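# Hang the power strip on two wall screws

## Task

Place the power strip's keyhole slots over the two screws so that it stays hanging by itself, level, with the narrow part of each keyhole slot pointing up.

## Robot and tools

Robot: two arms, left_arm and right_arm, each a six-joint arm with a parallel two-finger gripper and a wrist camera whose cable counts as part of the hand. In the scene frame the origin sits at table-top height halfway between the two nominal arm bases, +x points out over the table, +z points up, and left_arm is on the +y side. Arm names do not match left or right in the images. Calibrated bases: left_arm at (-0.032, +0.379, 0) m, right_arm at (-0.039, -0.357, +0.015) m, each turned slightly about z. A camera stand stands behind the arms. Gripper fingers point along the gripper's +z and open and close along its y. end_effector_position is the point between the pads, roughly 1 cm behind the tips.

Frames: reported hand positions (metres), quaternions (wxyz), velocities and targets are in the scene frame. Offsets you send are measured along the axes of that arm's own Hand target.

The 14-number row: one flat list covering both arms, always 14 numbers, each in [-1, 1]: dx, dy, dz, rx, ry, rz, opening for left_arm, then the same seven for right_arm. The first six are an offset from that arm's Hand target as it stood when the action or move began, not an absolute pose; 1.0 equals 0.6 m of travel or 180 degrees of turn, and rx, ry, rz form a single rotation vector. Sending the same offset again moves the arm further. Six zeros re-command the current Hand target. The seventh number is an absolute gripper opening: +1 fully open (0.094 m), -1 closed. A 0 there is a real command, so to keep a gripper as it is, resend its current value (shown under Tool commands).

execute_actions(actions, cameras): actions is a list of actions; each action is a list of up to 15 rows, one per 1/30 s step, and a short list repeats its last row to fill 15 steps. Every row counts from the action's starting pose, not from the row before. An empty actions list returns state and all camera images, plus the scene number. cameras takes names, ["all"] or [].

move(target, speed, blend, opening_speed, grip_force, blocking, cameras): drives each gripper in a straight line toward an offset given as one 14-number row, or as a list of up to 15 rows that all count from the same starting Hand targets. speed is the top path speed in m/s, 0.002 to 2.9 (default 0.25), and turning is capped at twice that in rad/s; give one value or one per target. blend (m) rounds corners in a list; 0 stops at each point. opening_speed (per second on the -1..+1 scale, at least 0.2) closes the fingers gradually, useful on fragile parts. grip_force is a per-pad force cap in newtons, 10 to 50, one value or one per arm; it persists, and low values close slowly. blocking=false returns after about 0.5 s while the move keeps going. A move takes at most 10 s, does not avoid obstacles or the other arm, and the gripper can lag or overshoot, more when fast or with the arm stretched. Changed openings in later list targets happen only when every arm has come to rest there.

wait(seconds 0 to 10) lets time pass holding the last commands. stop brakes a running move. zoom_image(camera, region [x0, y0, x1, y1] in pixels, at most 504 by 504) enlarges part of a camera's newest image; cameras are cam_head_left, cam_head_right, cam_high, cam_low, cam_left_wrist, cam_right_wrist, all 504x504. read_manual returns licence texts only. finished_scene(scene) ends the scene for good; the strip must already hang correctly without the robot.

Results: per arm, end_effector_position and end_effector_quat_wxyz, Hand target (last commanded pose after clipping, the base for the next offsets), Tool commands, grip_measured (opening on the command scale; empty reads up to about 2.5 mm wide; on a gripped hard part a little narrower), joint positions (last entry is the finger opening in metres), joint velocities (may read within noise or be omitted), and joint torques, which include the arm's weight and carry offsets and noise. A move also adds a move: line: done means within 10 mm and 2 degrees at rest; off_target, moving, held or fault name the arms affected; limits=paced means a pose was clipped, limits=held that steps were withheld. Commanded rotations are clipped to 40 degrees from the current orientation each step. Arms often settle a few centimetres off their command from friction or weight; that is not proof of contact. If a gripper stays short, send the remaining distance as a new offset. An arm blocked by something keeps pushing until you command a target back behind it.

Cautions: never let the arms, grippers or wrist cameras strike or squeeze each other; the clearance check does not guard grippers. Do not drop the strip, release it while it moves, slam it or push fixed things hard; faster moves and targets deeper past contact push harder. Nothing may fall or be left off the table. Keep paths away from an arm's own base. Long holding, stretched arms or pushing at unreachable poses heat motors: a MOTOR HOT line appears at 75 °C, at 90 °C the arm folds up and idles, at 100 °C it goes limp. Thinking time lets the scene keep running, and an outside nudge may occasionally move a loose object.

Each tool is called after "Request:" in YAML: its name, and indented under it one key for each argument.

## Session

Request:
execute_actions:
  actions: []

Scene clock: 0.00 s.
left_arm: end_effector_position=(+0.3711, +0.3789, +0.1290) grip_measured=+1.000 end_effector_quat_wxyz=(+0.621, +0.017, +0.784, -0.012) | right_arm: end_effector_position=(+0.3430, -0.3681, +0.1078) grip_measured=+1.000 end_effector_quat_wxyz=(+0.573, +0.025, +0.819, +0.019)
Joint positions: left_arm=[-0.004 1.493 0.367 0.895 0.068 0.017 0.094] | right_arm=[-0.015 1.479 0.308 0.82 -0.056 0.042 0.094]
Joint velocities: within noise
Joint torques (N m): no reading
Heat: left arm: 25 °C; right arm: 24 °C.
Hand target: left_arm +0.3725, +0.3790, +0.1333; +0.625, +0.017, +0.780, -0.012 | right_arm +0.3463, -0.3682, +0.1157; +0.582, +0.024, +0.812, +0.019
Tool commands: left_gripper/opening=+1.0 right_gripper/opening=+1.0

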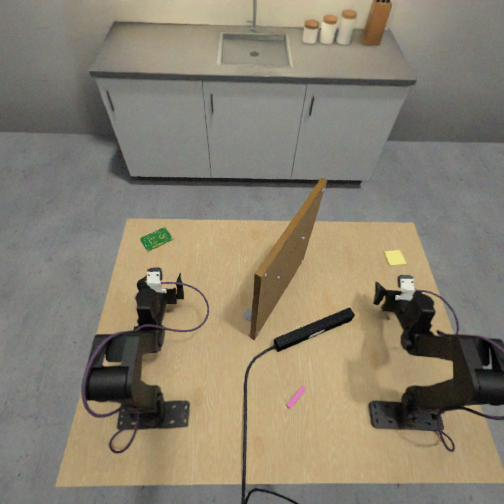

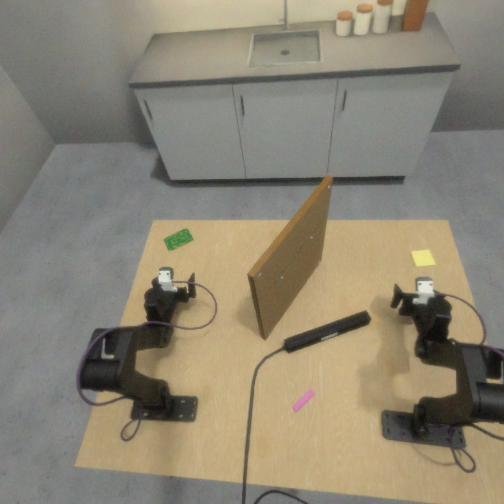

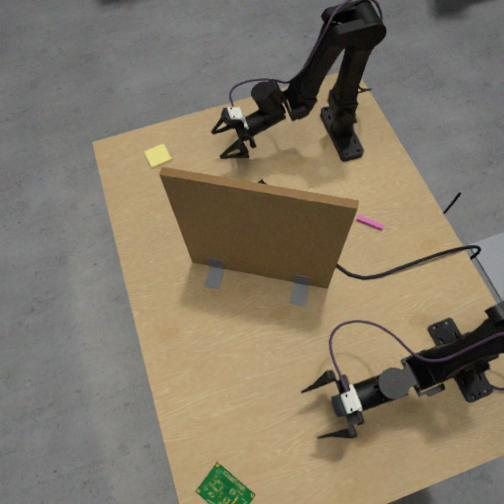

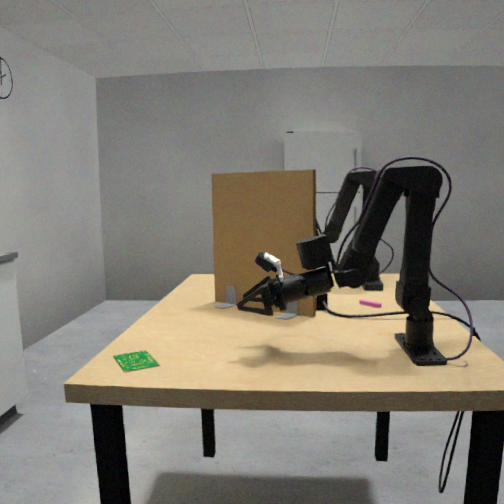

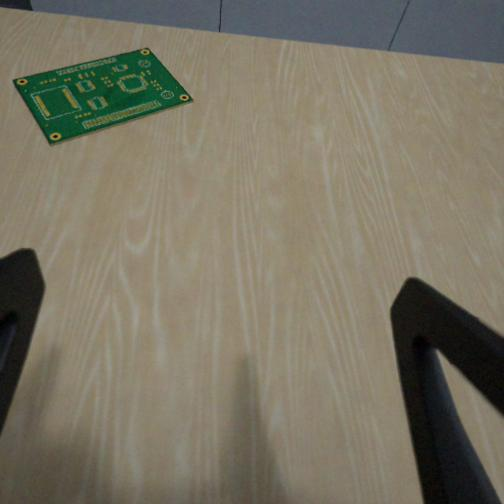

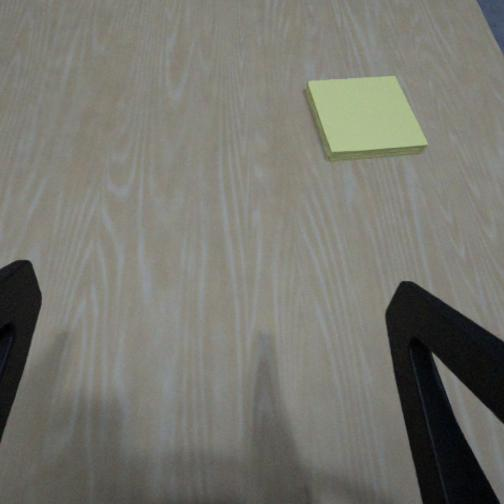

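Request:
zoom_image:
  camera: "cam_head_left"
  region: [230, 170, 370, 370]

Request:
zoom_image:
  camera: "cam_head_right"
  region: [240, 170, 380, 370]

Request:
zoom_image:
  camera: "cam_head_right"
  region: [270, 300, 380, 360]

Scaled by 2.520 from the camera's 504x504 image, which has a finer 720x720 frame.

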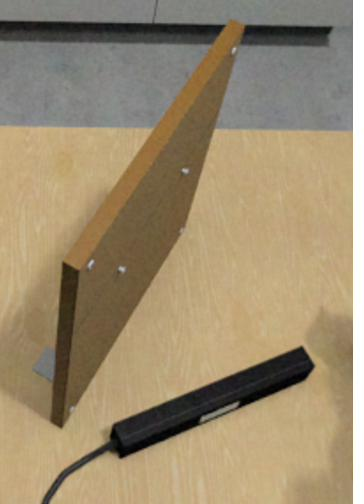

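Scaled by 2.520 from the camera's 504x504 image, which has a finer 720x720 frame.

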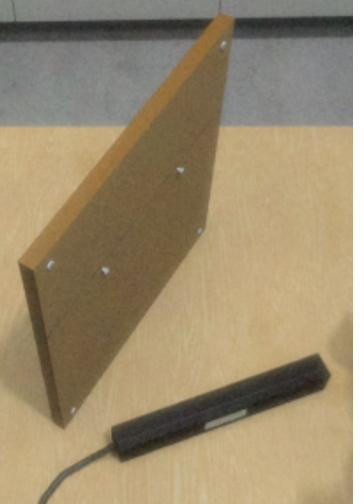

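Scaled by 4.582 from the camera's 504x504 image, which has a finer 720x720 frame.

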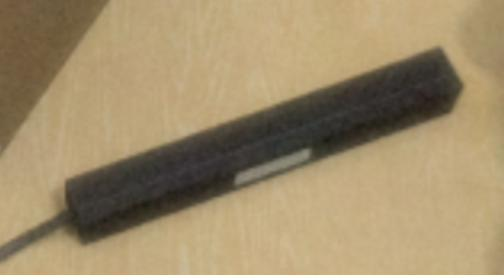

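Request:
move:
  target: [0,0,0,0,0,0,1,-0.134,0.34,-0.395,-0.226,0.067,-0.122,1]
  cameras: ["cam_right_wrist","cam_head_right"]

Scene clock: 62.93 s.
left_arm: end_effector_position=(+0.3711, +0.3789, +0.1290) grip_measured=+1.000 end_effector_quat_wxyz=(+0.621, +0.017, +0.784, -0.012) | right_arm: end_effector_position=(+0.1512, -0.1695, +0.2675) grip_measured=+1.000 end_effector_quat_wxyz=(+0.452, -0.336, +0.804, +0.190)
Joint positions: left_arm=[-0.004 1.493 0.367 0.895 0.068 0.017 0.094] | right_arm=[0.795 0.703 0.844 -0.687 -0.036 -0.02 0.094]
Joint torques (N m): left_arm=[0.02 -5.5 6.2 2.13 0.03 0] | right_arm=[0.68 0.64 11.63 1.59 0.11 0.11]
Heat: left arm: 32 °C; right arm: 30 °C.
Hand target: left_arm +0.3725, +0.3790, +0.1333; +0.625, +0.017, +0.780, -0.012 | right_arm +0.1511, -0.1699, +0.2798; +0.461, -0.332, +0.800, +0.191
Off the commanded pose: left_arm 0.005 m, 1 deg | right_arm 0.012 m, 1 deg.
move: off_target (right_arm)
camera_calibration:
cam_right_wrist: T_world_to_cam=[[0.725712, -0.67398, 0.138179, -0.268601], [-0.611553, -0.723942, -0.319235, 0.0714834], [0.315192, 0.147169, -0.937548, 0.329001], [0, 0, 0, 1]] pos_world=[0.134944, -0.177701, 0.368389]
Images, in order (width x height): cam_head_right 504x504, cam_right_wrist 504x504.

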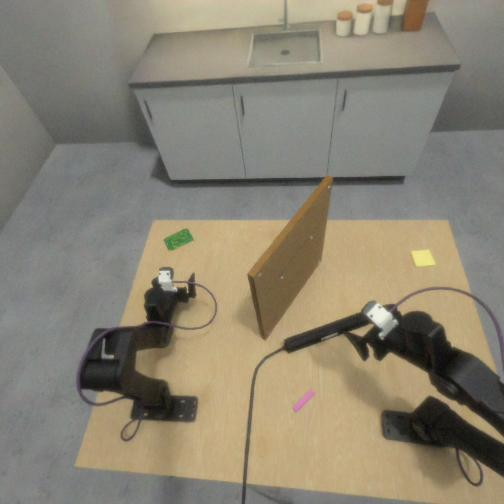

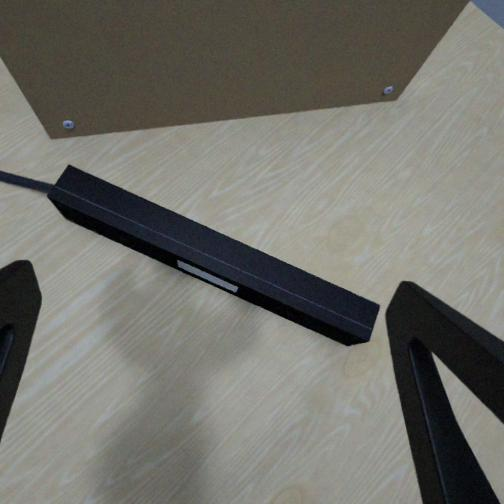

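Request:
zoom_image:
  camera: "cam_right_wrist"
  region: [40, 150, 220, 300]

Request:
zoom_image:
  camera: "cam_right_wrist"
  region: [210, 220, 390, 370]

Scaled by 2.800 from the camera's 504x504 image, which has a finer 720x720 frame.

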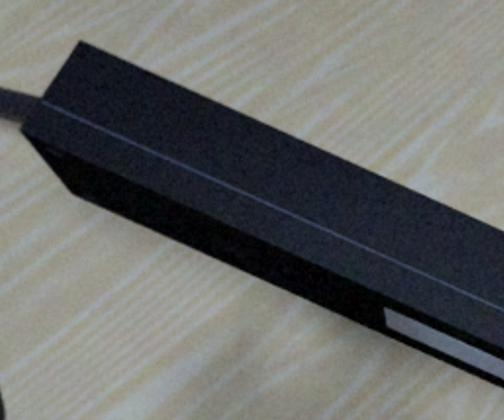

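Scaled by 2.800 from the camera's 504x504 image, which has a finer 720x720 frame.

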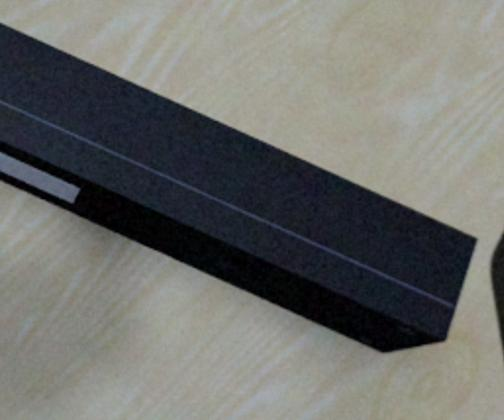

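Request:
move:
  target: [0,0,0,0,0,0,1,0.118,-0.013,0.26,-0.2,0.289,-0.348,1]
  cameras: ["cam_right_wrist","cam_head_right"]

Scene clock: 112.80 s.
left_arm: end_effector_position=(+0.3711, +0.3789, +0.1290) grip_measured=+1.000 end_effector_quat_wxyz=(+0.621, +0.017, +0.784, -0.012) | right_arm: end_effector_position=(+0.2263, -0.1074, +0.1372) grip_measured=+1.000 end_effector_quat_wxyz=(-0.005, +0.837, -0.546, -0.001)
Joint positions: left_arm=[-0.004 1.493 0.367 0.895 0.068 0.017 0.094] | right_arm=[0.794 1.918 1.703 -1.346 -0.004 -1.234 0.094]
Joint torques (N m): left_arm=[-0.13 -5.49 6.28 2.17 0.01 -0.01] | right_arm=[0.5 -7.68 10.59 0.13 0.03 -0.07]
Heat: left arm: 34 °C; right arm: 31 °C.
Hand target: left_arm +0.3725, +0.3790, +0.1333; +0.625, +0.017, +0.780, -0.012 | right_arm +0.2271, -0.1051, +0.1403; -0.002, +0.840, -0.542, +0.000
Off the commanded pose: left_arm 0.005 m, 1 deg | right_arm 0.004 m, 1 deg.
move: done
camera_calibration:
cam_right_wrist: T_world_to_cam=[[0.851466, 0.521448, 0.055653, -0.151962], [0.371728, -0.67501, 0.637322, -0.227582], [0.369897, -0.521971, -0.768585, 0.0666226], [0, 0, 0, 1]] pos_world=[0.189345, -0.0396046, 0.204705]
Images, in order (width x height): cam_head_right 504x504, cam_right_wrist 504x504.

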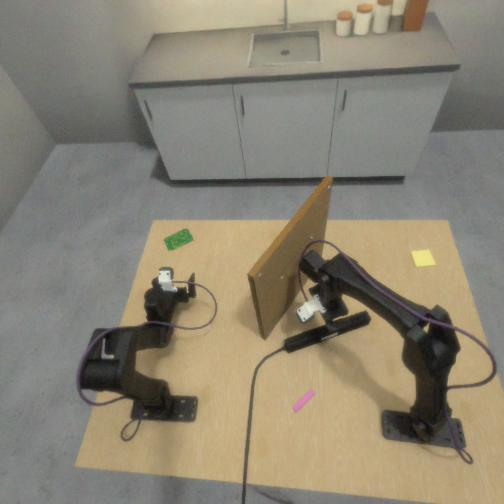

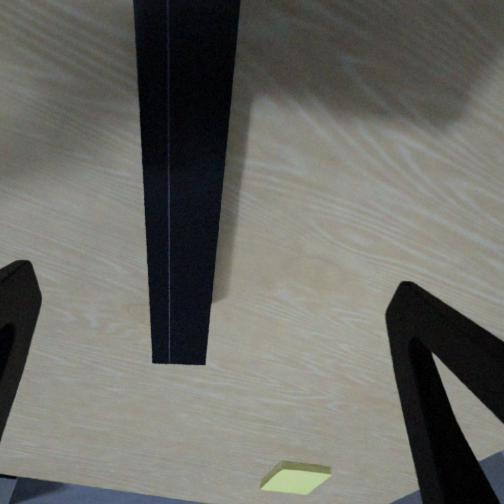

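Request:
move:
  target:
    - [0,0,0,0,0,0,1,0.023,0.027,0.1,0,0,0,1]
    - [0,0,0,0,0,0,1,0.023,0.027,0.185,0,0,0,1]
  cameras: ["cam_right_wrist","cam_head_right"]
  speed: 0.15

Request:
move:
  target: [0,0,0,0,0,0,1,0,0,0,0,0,0,-0.6]
  opening_speed: 0.7

Scene clock: 131.10 s.
left_arm: end_effector_position=(+0.3711, +0.3789, +0.1290) grip_measured=+1.000 end_effector_quat_wxyz=(+0.621, +0.017, +0.784, -0.012) | right_arm: end_effector_position=(+0.2165, -0.1223, +0.0360) grip_measured=+1.000 end_effector_quat_wxyz=(-0.004, +0.841, -0.542, +0.000)
Joint positions: left_arm=[-0.004 1.493 0.367 0.895 0.068 0.017 0.094] | right_arm=[0.783 1.923 1.299 -0.938 -0.003 -1.257 0.094]
Joint torques (N m): left_arm=[-0.21 -5.44 6.28 2.14 0.08 -0.01] | right_arm=[-0.64 -7.35 6.28 0.45 0 -0.04]
Heat: left arm: 35 °C; right arm: 29 °C.
Hand target: left_arm +0.3725, +0.3790, +0.1333; +0.625, +0.017, +0.780, -0.012 | right_arm +0.2182, -0.1241, +0.0292; -0.001, +0.841, -0.542, +0.000
Off the commanded pose: left_arm 0.005 m, 1 deg | right_arm 0.007 m, 0 deg.
move: done
camera_calibration:
cam_right_wrist: T_world_to_cam=[[0.845211, 0.531551, 0.0554273, -0.127651], [0.379039, -0.669335, 0.638999, -0.170442], [0.37676, -0.51908, -0.767208, -0.0165355], [0, 0, 0, 1]] pos_world=[0.178726, -0.0548126, 0.103301]
Images, in order (width x height): cam_head_right 504x504, cam_right_wrist 504x504.

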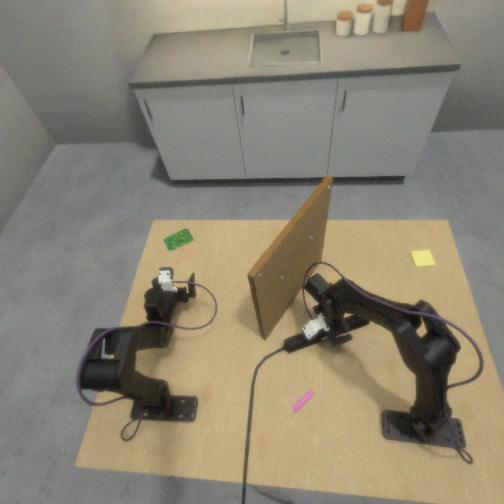

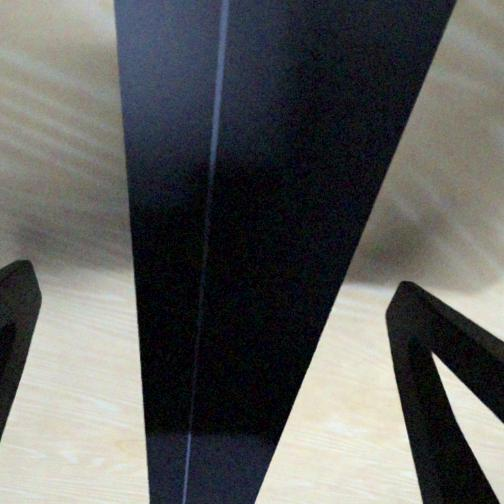

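Scene clock: 133.60 s.
left_arm: end_effector_position=(+0.3711, +0.3789, +0.1290) grip_measured=+1.000 end_effector_quat_wxyz=(+0.621, +0.017, +0.784, -0.012) | right_arm: end_effector_position=(+0.2167, -0.1221, +0.0360) grip_measured=-0.289 end_effector_quat_wxyz=(-0.005, +0.841, -0.541, +0.000)
Joint positions: left_arm=[-0.004 1.493 0.367 0.895 0.068 0.017 0.094] | right_arm=[0.783 1.923 1.299 -0.937 -0.003 -1.257 0.033]
Joint torques (N m): left_arm=[-0.16 -5.22 6.41 2.1 -0.02 0.01] | right_arm=[-0.64 -7.35 6.3 0.45 0 -0.03]
Heat: left arm: 35 °C; right arm: 29 °C.
Hand target: left_arm +0.3725, +0.3790, +0.1333; +0.625, +0.017, +0.780, -0.012 | right_arm +0.2182, -0.1241, +0.0292; -0.001, +0.841, -0.542, +0.000
Off the commanded pose: left_arm 0.005 m, 1 deg | right_arm 0.007 m, 0 deg.
move: done

Request:
move:
  target:
    - [0,0,0,0,0,0,1,0,0,-0.38,0,0,0,-0.6]
    - [0,0,0,0,0,0,1,-0.079,0.198,-0.45,0.471,-0.198,-0.198,-0.6]
  speed: 0.2
  cameras: ["all"]

Scene clock: 181.33 s.
left_arm: end_effector_position=(+0.3711, +0.3789, +0.1290) grip_measured=+1.000 end_effector_quat_wxyz=(+0.621, +0.017, +0.784, -0.012) | right_arm: end_effector_position=(+0.0897, -0.1330, +0.2801) grip_measured=-0.289 end_effector_quat_wxyz=(+0.670, -0.721, +0.131, -0.121)
Joint positions: left_arm=[-0.004 1.493 0.367 0.895 0.068 0.017 0.094] | right_arm=[0.739 0.368 0.413 -0.13 -0.515 -1.612 0.033]
Joint torques (N m): left_arm=[0.08 -5.65 6.34 2.15 -0.02 -0.05] | right_arm=[-0.47 1.98 8.62 2.55 -0.21 0.36]
Heat: left arm: 37 °C; right arm: 30 °C.
Hand target: left_arm +0.3725, +0.3790, +0.1333; +0.625, +0.017, +0.780, -0.012 | right_arm +0.0899, -0.1306, +0.2989; +0.697, -0.696, +0.122, -0.123
Off the commanded pose: left_arm 0.005 m, 1 deg | right_arm 0.019 m, 4 deg.
move: off_target (right_arm)
camera_calibration:
cam_right_wrist: T_world_to_cam=[[-0.117477, 0.0706578, 0.990559, -0.265145], [0.491616, -0.862528, 0.119829, -0.17597], [0.862851, 0.501052, 0.0665904, 0.0715232], [0, 0, 0, 1]] pos_world=[-0.00635266, -0.168881, 0.278965]

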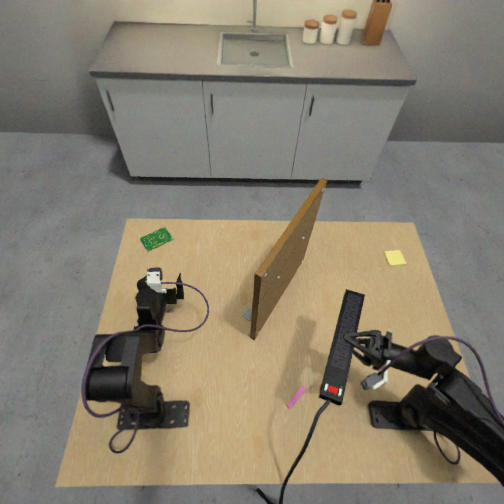

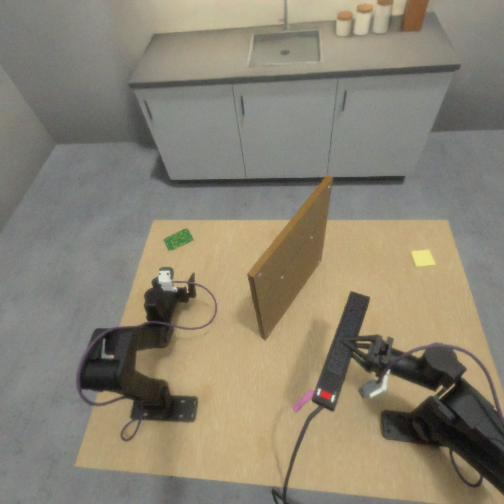

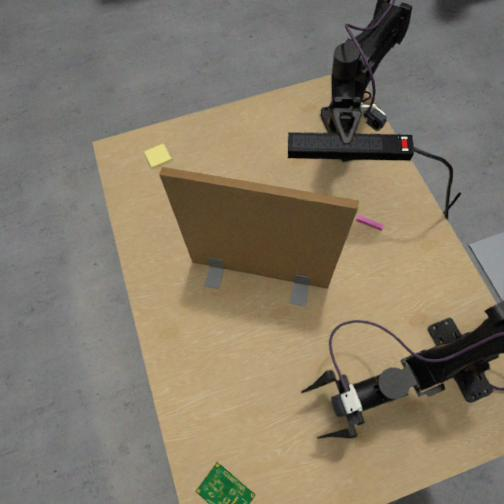

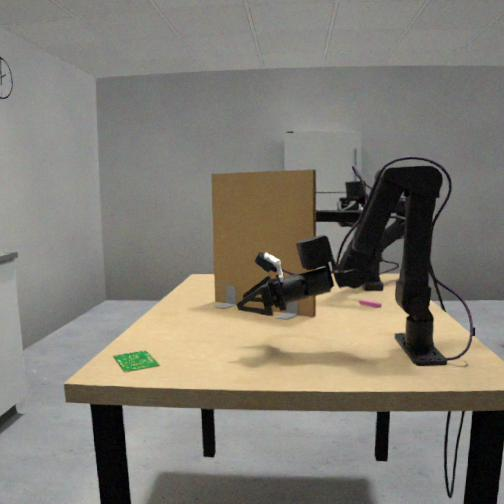

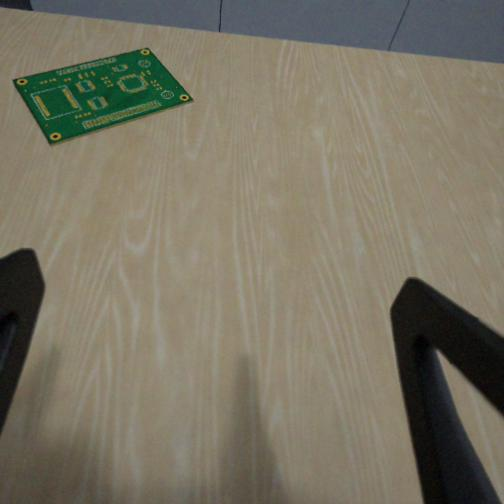

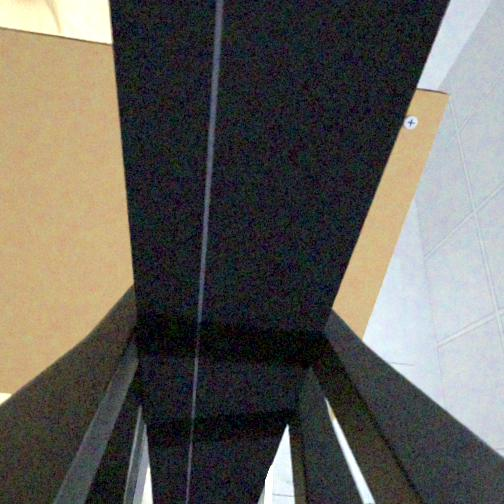

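Request:
move:
  target:
    - [0,0,0,0,0,0,1,0,0,0,0,0,0.48,-0.6]
    - [0,0,0,0,0,0,1,0,0,0,0,0,0.96,-0.6]
  speed: 0.4
  cameras: ["all"]

Request:
zoom_image:
  camera: "cam_head_left"
  region: [270, 270, 400, 420]

Request:
zoom_image:
  camera: "cam_high"
  region: [270, 90, 420, 200]

Scene clock: 225.10 s.
left_arm: end_effector_position=(+0.3711, +0.3789, +0.1290) grip_measured=+1.000 end_effector_quat_wxyz=(+0.621, +0.017, +0.784, -0.012) | right_arm: end_effector_position=(+0.0817, -0.1301, +0.2679) grip_measured=-0.289 end_effector_quat_wxyz=(+0.112, +0.098, +0.739, +0.657)
Joint positions: left_arm=[-0.004 1.493 0.367 0.895 0.068 0.017 0.094] | right_arm=[0.725 0.377 0.406 -0.162 -0.584 1.46 0.033]
Joint torques (N m): left_arm=[0.05 -5.64 6.37 2.09 -0.03 -0.04] | right_arm=[0.35 0.08 9.46 2.74 0.43 -0.08]
Heat: left arm: 38 °C; right arm: 41 °C.
Hand target: left_arm +0.3725, +0.3790, +0.1333; +0.625, +0.017, +0.780, -0.012 | right_arm +0.0899, -0.1306, +0.2991; +0.167, +0.078, +0.702, +0.688
Off the commanded pose: left_arm 0.005 m, 1 deg | right_arm 0.032 m, 9 deg.
move: off_target (right_arm)
camera_calibration:
cam_right_wrist: T_world_to_cam=[[0.116593, -0.200204, -0.972792, 0.217362], [-0.918008, -0.395528, -0.0286262, 0.047698], [-0.379036, 0.896368, -0.229905, 0.310114], [0, 0, 0, 1]] pos_world=[0.135988, -0.215594, 0.28411]

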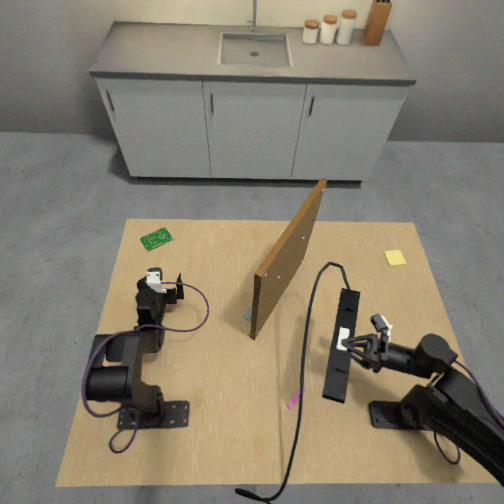

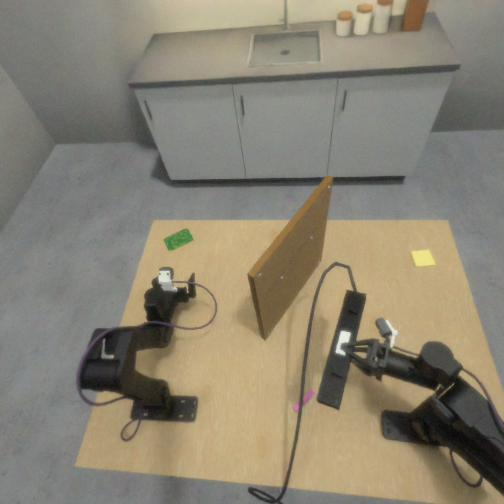

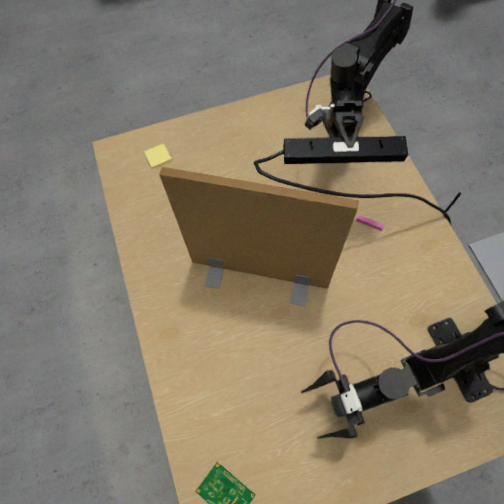

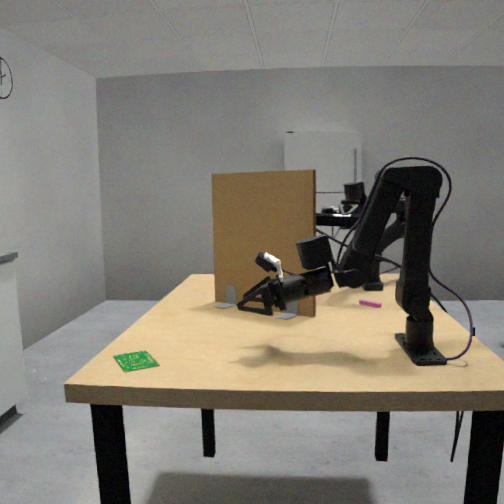

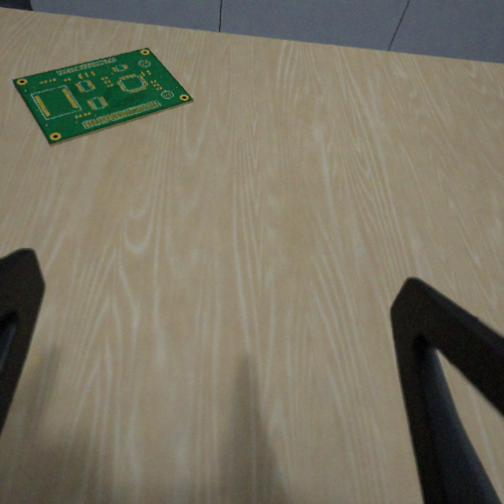

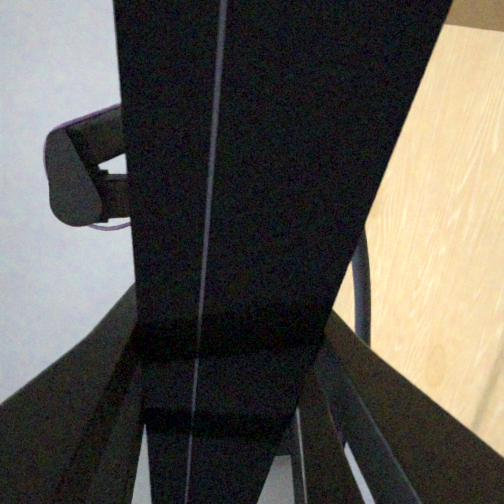

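Scaled by 3.360 from the camera's 504x504 image, which has a finer 720x720 frame.

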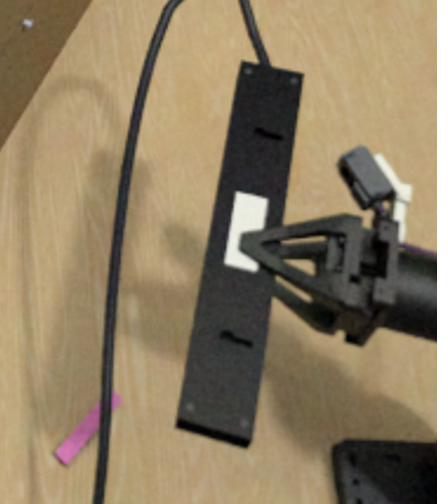

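Scaled by 3.360 from the camera's 504x504 image, which has a finer 720x720 frame.

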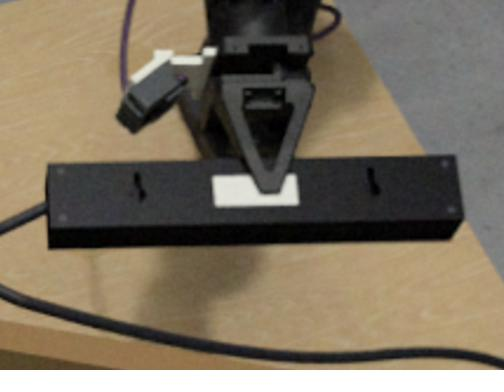

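Request:
zoom_image:
  camera: "cam_high"
  region: [295, 130, 335, 160]

Request:
zoom_image:
  camera: "cam_head_left"
  region: [330, 360, 360, 385]

Request:
zoom_image:
  camera: "cam_head_left"
  region: [338, 298, 368, 323]

Scaled by 12.600 from the camera's 504x504 image, which has a finer 720x720 frame.

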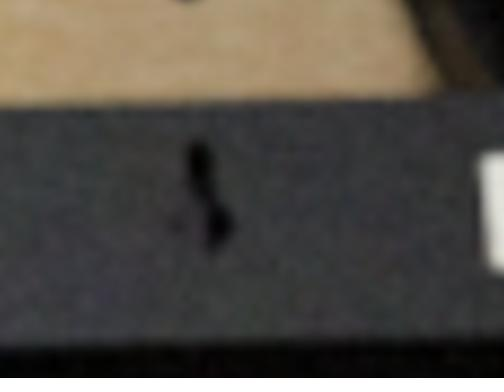

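Scaled by 16.800 from the camera's 504x504 image, which has a finer 720x720 frame.

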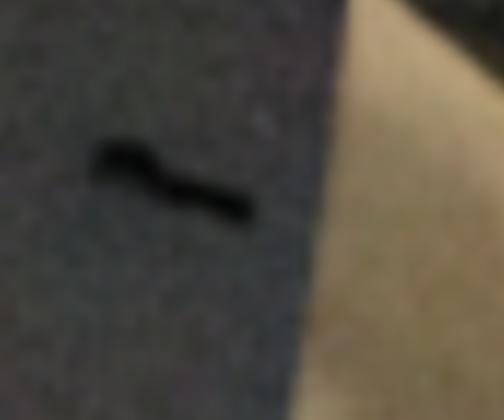

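Scaled by 16.800 from the camera's 504x504 image, which has a finer 720x720 frame.

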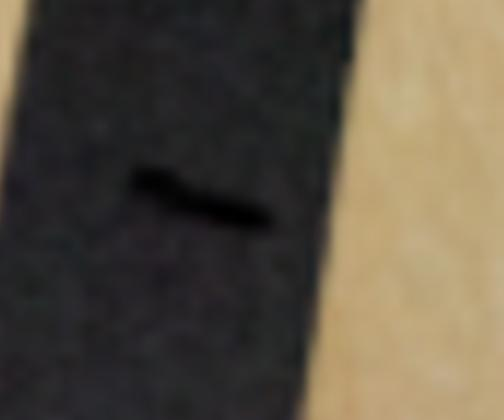

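Request:
move:
  target:
    - [0,0,0,0,0,0,1,0,0,0,0,0,-0.48,-0.6]
    - [0,0,0,0,0,0,1,0,0,0,0,0,-0.96,-0.6]
  speed: 0.5
  blend: 0.02

Scene clock: 299.67 s.
left_arm: end_effector_position=(+0.3711, +0.3789, +0.1290) grip_measured=+1.000 end_effector_quat_wxyz=(+0.621, +0.017, +0.784, -0.012) | right_arm: end_effector_position=(+0.0894, -0.1323, +0.2776) grip_measured=-0.289 end_effector_quat_wxyz=(+0.670, -0.721, +0.136, -0.115)
Joint positions: left_arm=[-0.004 1.493 0.367 0.895 0.068 0.017 0.094] | right_arm=[0.743 0.368 0.406 -0.125 -0.513 -1.597 0.033]
Joint torques (N m): left_arm=[-0.01 -5.46 6.48 2.11 0.05 -0.01] | right_arm=[-0.83 1.83 9.22 2.5 -0.2 0.16]
Heat: left arm: 39 °C; right arm: 46 °C.
Hand target: left_arm +0.3725, +0.3790, +0.1333; +0.625, +0.017, +0.780, -0.012 | right_arm +0.0899, -0.1306, +0.2989; +0.697, -0.696, +0.122, -0.124
Off the commanded pose: left_arm 0.005 m, 1 deg | right_arm 0.022 m, 5 deg.
move: off_target (right_arm)

Request:
move:
  target: [0,0,0,0,0,0,1,0.533,0.298,-0.077,-0.127,0.327,0.073,-0.6]
  cameras: ["cam_head_left","cam_head_right","cam_right_wrist"]

Scene clock: 313.93 s.
left_arm: end_effector_position=(+0.3711, +0.3789, +0.1290) grip_measured=+1.000 end_effector_quat_wxyz=(+0.621, +0.017, +0.784, -0.012) | right_arm: end_effector_position=(+0.3308, -0.2752, +0.0747) grip_measured=-0.289 end_effector_quat_wxyz=(-0.364, +0.708, -0.537, +0.277)
Joint positions: left_arm=[-0.004 1.493 0.367 0.895 0.068 0.017 0.094] | right_arm=[0.224 1.471 0.462 0.387 -0.073 -1.625 0.033]
Joint torques (N m): left_arm=[-0.16 -5.57 6.38 2.11 0 -0.02] | right_arm=[-1.21 -4.49 13.03 2.81 0.57 0.52]
Heat: left arm: 39 °C; right arm: 46 °C.
Hand target: left_arm +0.3725, +0.3790, +0.1333; +0.625, +0.017, +0.780, -0.012 | right_arm +0.3749, -0.2830, +0.1204; -0.412, +0.647, -0.542, +0.344
Off the commanded pose: left_arm 0.005 m, 1 deg | right_arm 0.064 m, 12 deg.
move: off_target (right_arm)
camera_calibration:
cam_right_wrist: T_world_to_cam=[[0.480116, 0.275289, 0.832889, -0.15293], [-0.257898, -0.863221, 0.433979, -0.168208], [0.838437, -0.423161, -0.34345, -0.267293], [0, 0, 0, 1]] pos_world=[0.254152, -0.216209, 0.108571]
Images, in order (width x height): cam_head_left 504x504, cam_head_right 504x504, cam_right_wrist 504x504.

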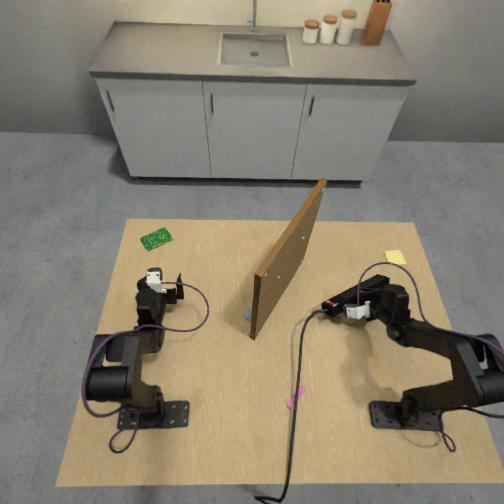

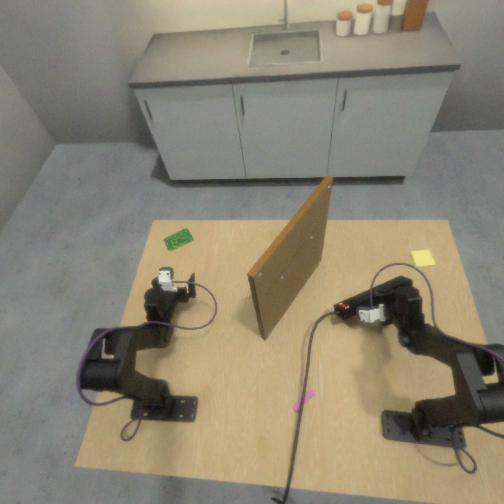

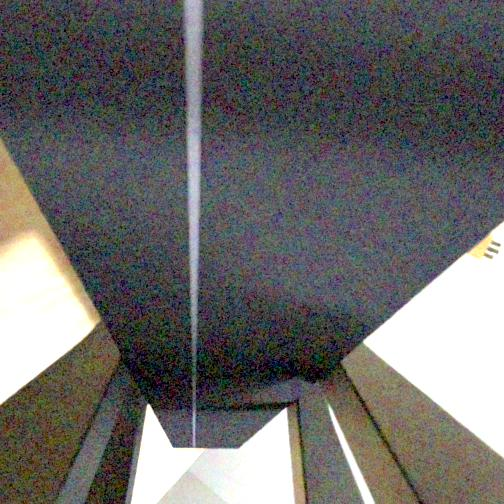

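Request:
zoom_image:
  camera: "cam_head_left"
  region: [300, 240, 430, 350]

Request:
execute_actions:
  actions: []

Request:
zoom_image:
  camera: "cam_high"
  region: [150, 60, 300, 210]

Scaled by 3.877 from the camera's 504x504 image, which has a finer 720x720 frame.

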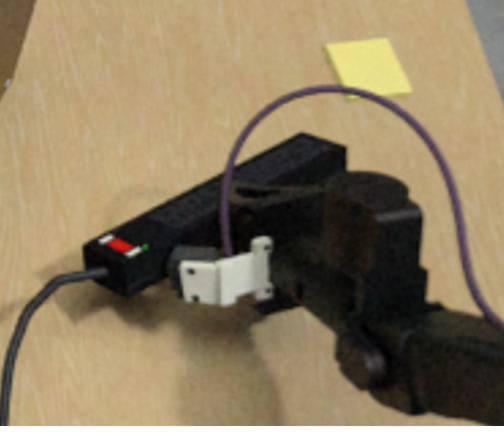

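Scene clock: 324.00 s.
left_arm: end_effector_position=(+0.3711, +0.3789, +0.1290) grip_measured=+1.000 end_effector_quat_wxyz=(+0.621, +0.017, +0.784, -0.012) | right_arm: end_effector_position=(+0.3310, -0.2752, +0.0748) grip_measured=-0.289 end_effector_quat_wxyz=(-0.364, +0.708, -0.537, +0.278)
Joint positions: left_arm=[-0.004 1.493 0.367 0.895 0.068 0.017 0.094] | right_arm=[0.224 1.471 0.462 0.388 -0.072 -1.625 0.033]
Joint velocities: within noise
Joint torques (N m): left_arm=[0.05 -5.52 6.38 2.14 0.01 -0.01] | right_arm=[-1.2 -4.49 13.04 2.81 0.57 0.52]
Heat: left arm: 39 °C; right arm: 49 °C.
Hand target: left_arm +0.3725, +0.3790, +0.1333; +0.625, +0.017, +0.780, -0.012 | right_arm +0.3749, -0.2831, +0.1204; -0.412, +0.647, -0.542, +0.344
Tool commands: left_gripper/opening=+1.0 right_gripper/opening=-0.6
Off the commanded pose: left_arm 0.005 m, 1 deg | right_arm 0.064 m, 12 deg.
camera_calibration:
cam_right_wrist: T_world_to_cam=[[0.479532, 0.275277, 0.83323, -0.152951], [-0.258476, -0.863089, 0.433897, -0.16804], [0.838594, -0.423437, -0.342727, -0.267521], [0, 0, 0, 1]] pos_world=[0.254252, -0.216209, 0.108669]

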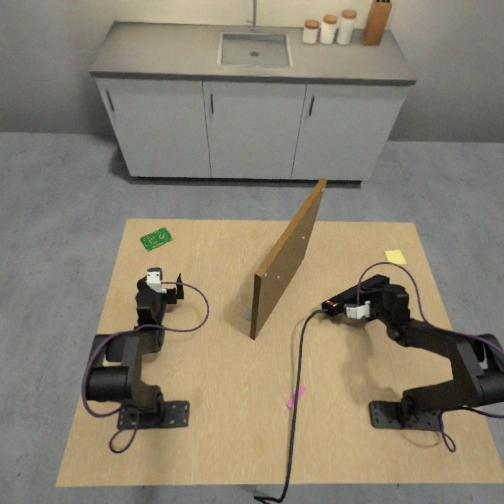

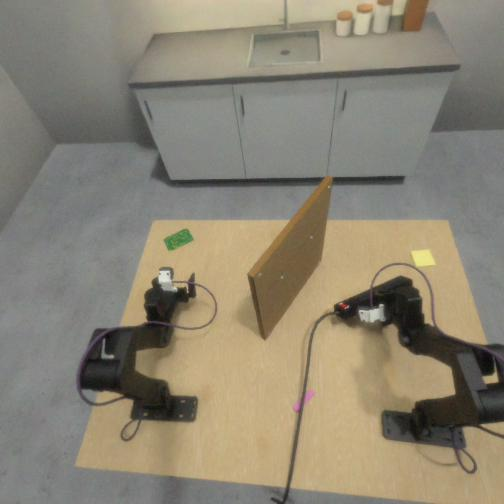

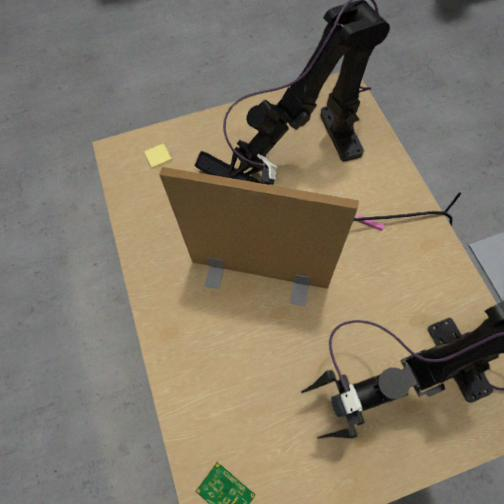

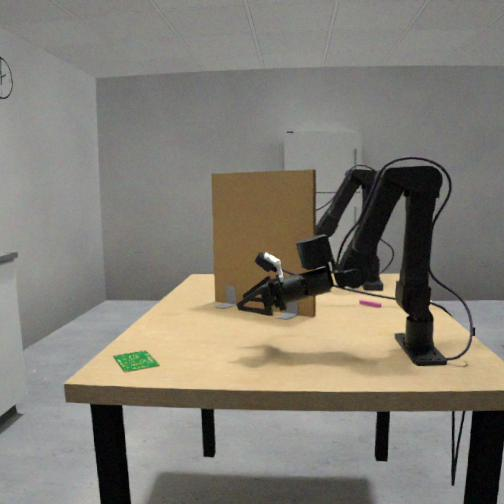

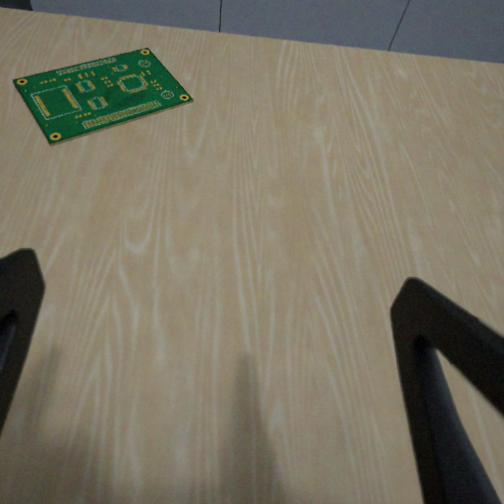

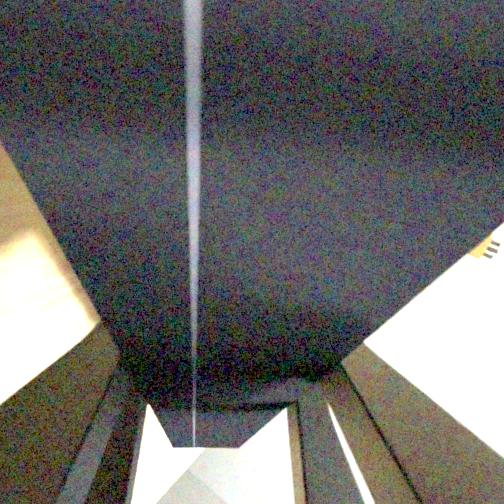

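Scaled by 3.360 from the camera's 504x504 image, which has a finer 720x720 frame.

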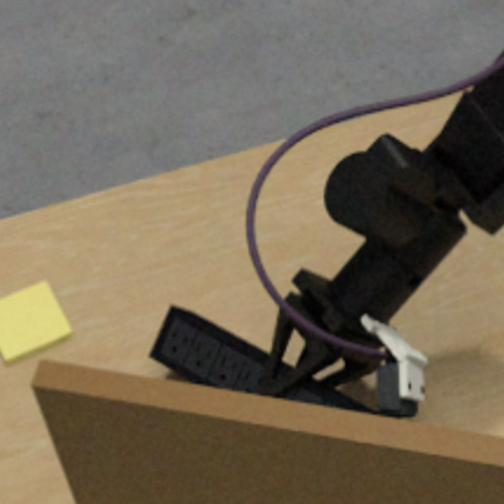

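Request:
zoom_image:
  camera: "cam_head_left"
  region: [200, 380, 330, 504]

Request:
zoom_image:
  camera: "cam_low"
  region: [380, 270, 504, 504]

Request:
zoom_image:
  camera: "cam_high"
  region: [340, 160, 504, 324]

Scaled by 3.877 from the camera's 504x504 image, which has a finer 720x720 frame.

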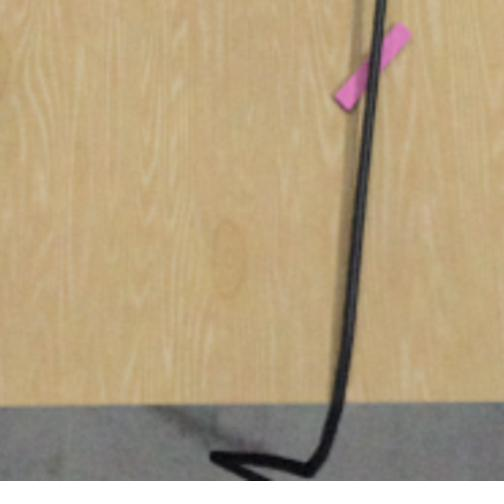

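Scaled by 2.154 from the camera's 504x504 image, which has a finer 720x720 frame.

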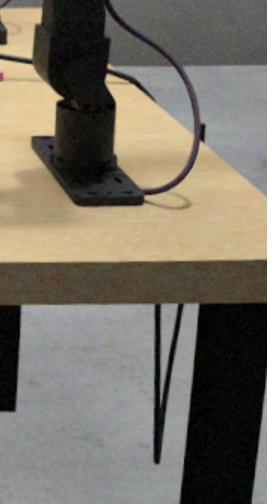

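Scaled by 3.073 from the camera's 504x504 image, which has a finer 720x720 frame.

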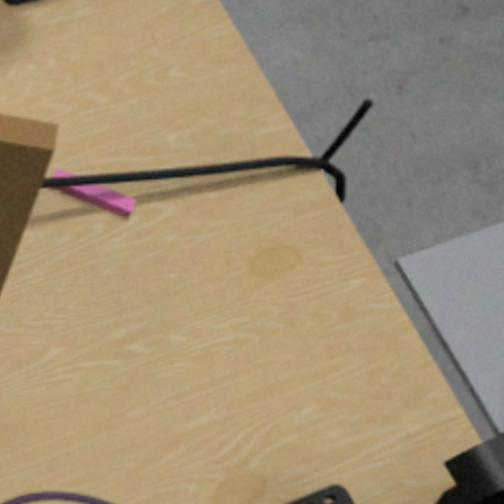

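Request:
move:
  target: [0,0,0,0,0,0,1,0,0.053,0.025,0,0,0,-0.6]
  speed: 0.1
  cameras: ["all"]

Request:
zoom_image:
  camera: "cam_head_left"
  region: [300, 240, 430, 350]

Scene clock: 350.13 s.
left_arm: end_effector_position=(+0.3711, +0.3789, +0.1290) grip_measured=+1.000 end_effector_quat_wxyz=(+0.621, +0.017, +0.784, -0.012) | right_arm: end_effector_position=(+0.3532, -0.2746, +0.0595) grip_measured=-0.289 end_effector_quat_wxyz=(-0.381, +0.691, -0.535, +0.301)
Joint positions: left_arm=[-0.004 1.493 0.367 0.895 0.068 0.017 0.094] | right_arm=[0.224 1.647 0.462 0.628 -0.053 -1.614 0.033]
Joint torques (N m): left_arm=[0.21 -5.63 6.24 2.09 0.03 0.02] | right_arm=[-1.03 -5.22 7.91 2.69 0.43 0.41]
Heat: left arm: 40 °C; right arm: 53 °C.
Hand target: left_arm +0.3725, +0.3790, +0.1333; +0.625, +0.017, +0.780, -0.012 | right_arm +0.3750, -0.2830, +0.0853; -0.412, +0.647, -0.542, +0.344
Off the commanded pose: left_arm 0.005 m, 1 deg | right_arm 0.035 m, 8 deg.
move: off_target (right_arm)
camera_calibration:
cam_right_wrist: T_world_to_cam=[[0.43218, 0.256986, 0.864395, -0.14124], [-0.303714, -0.861058, 0.407845, -0.137003], [0.849104, -0.438791, -0.294081, -0.30197], [0, 0, 0, 1]] pos_world=[0.275836, -0.214173, 0.0891592]

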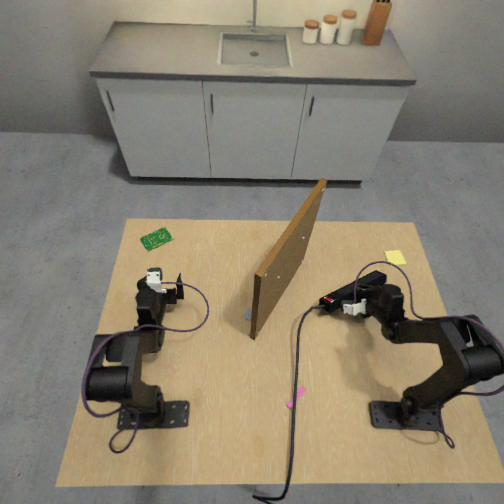

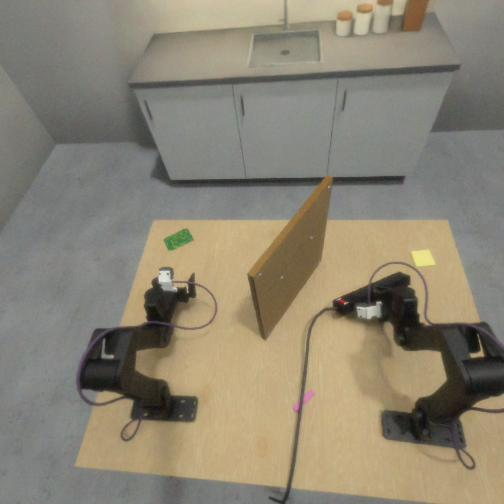

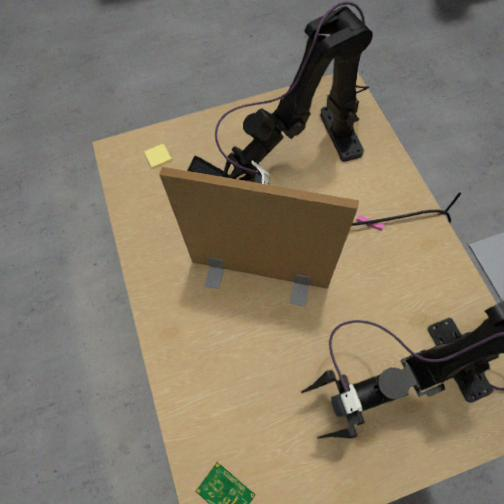

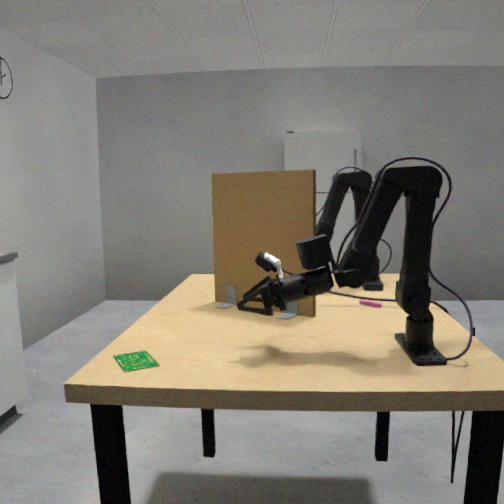

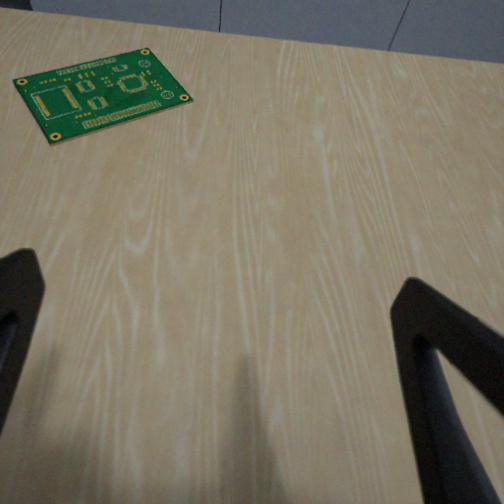

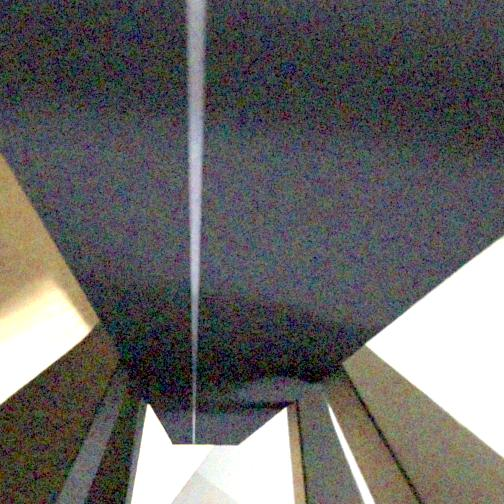

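Scaled by 3.877 from the camera's 504x504 image, which has a finer 720x720 frame.

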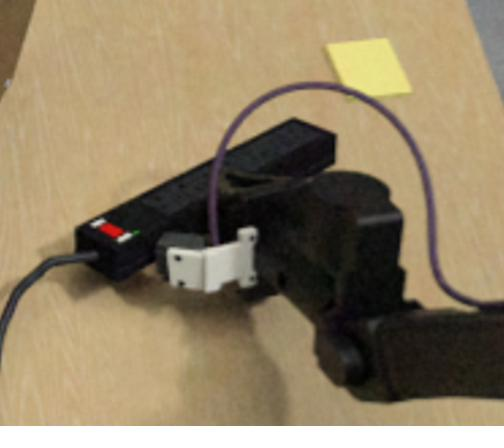

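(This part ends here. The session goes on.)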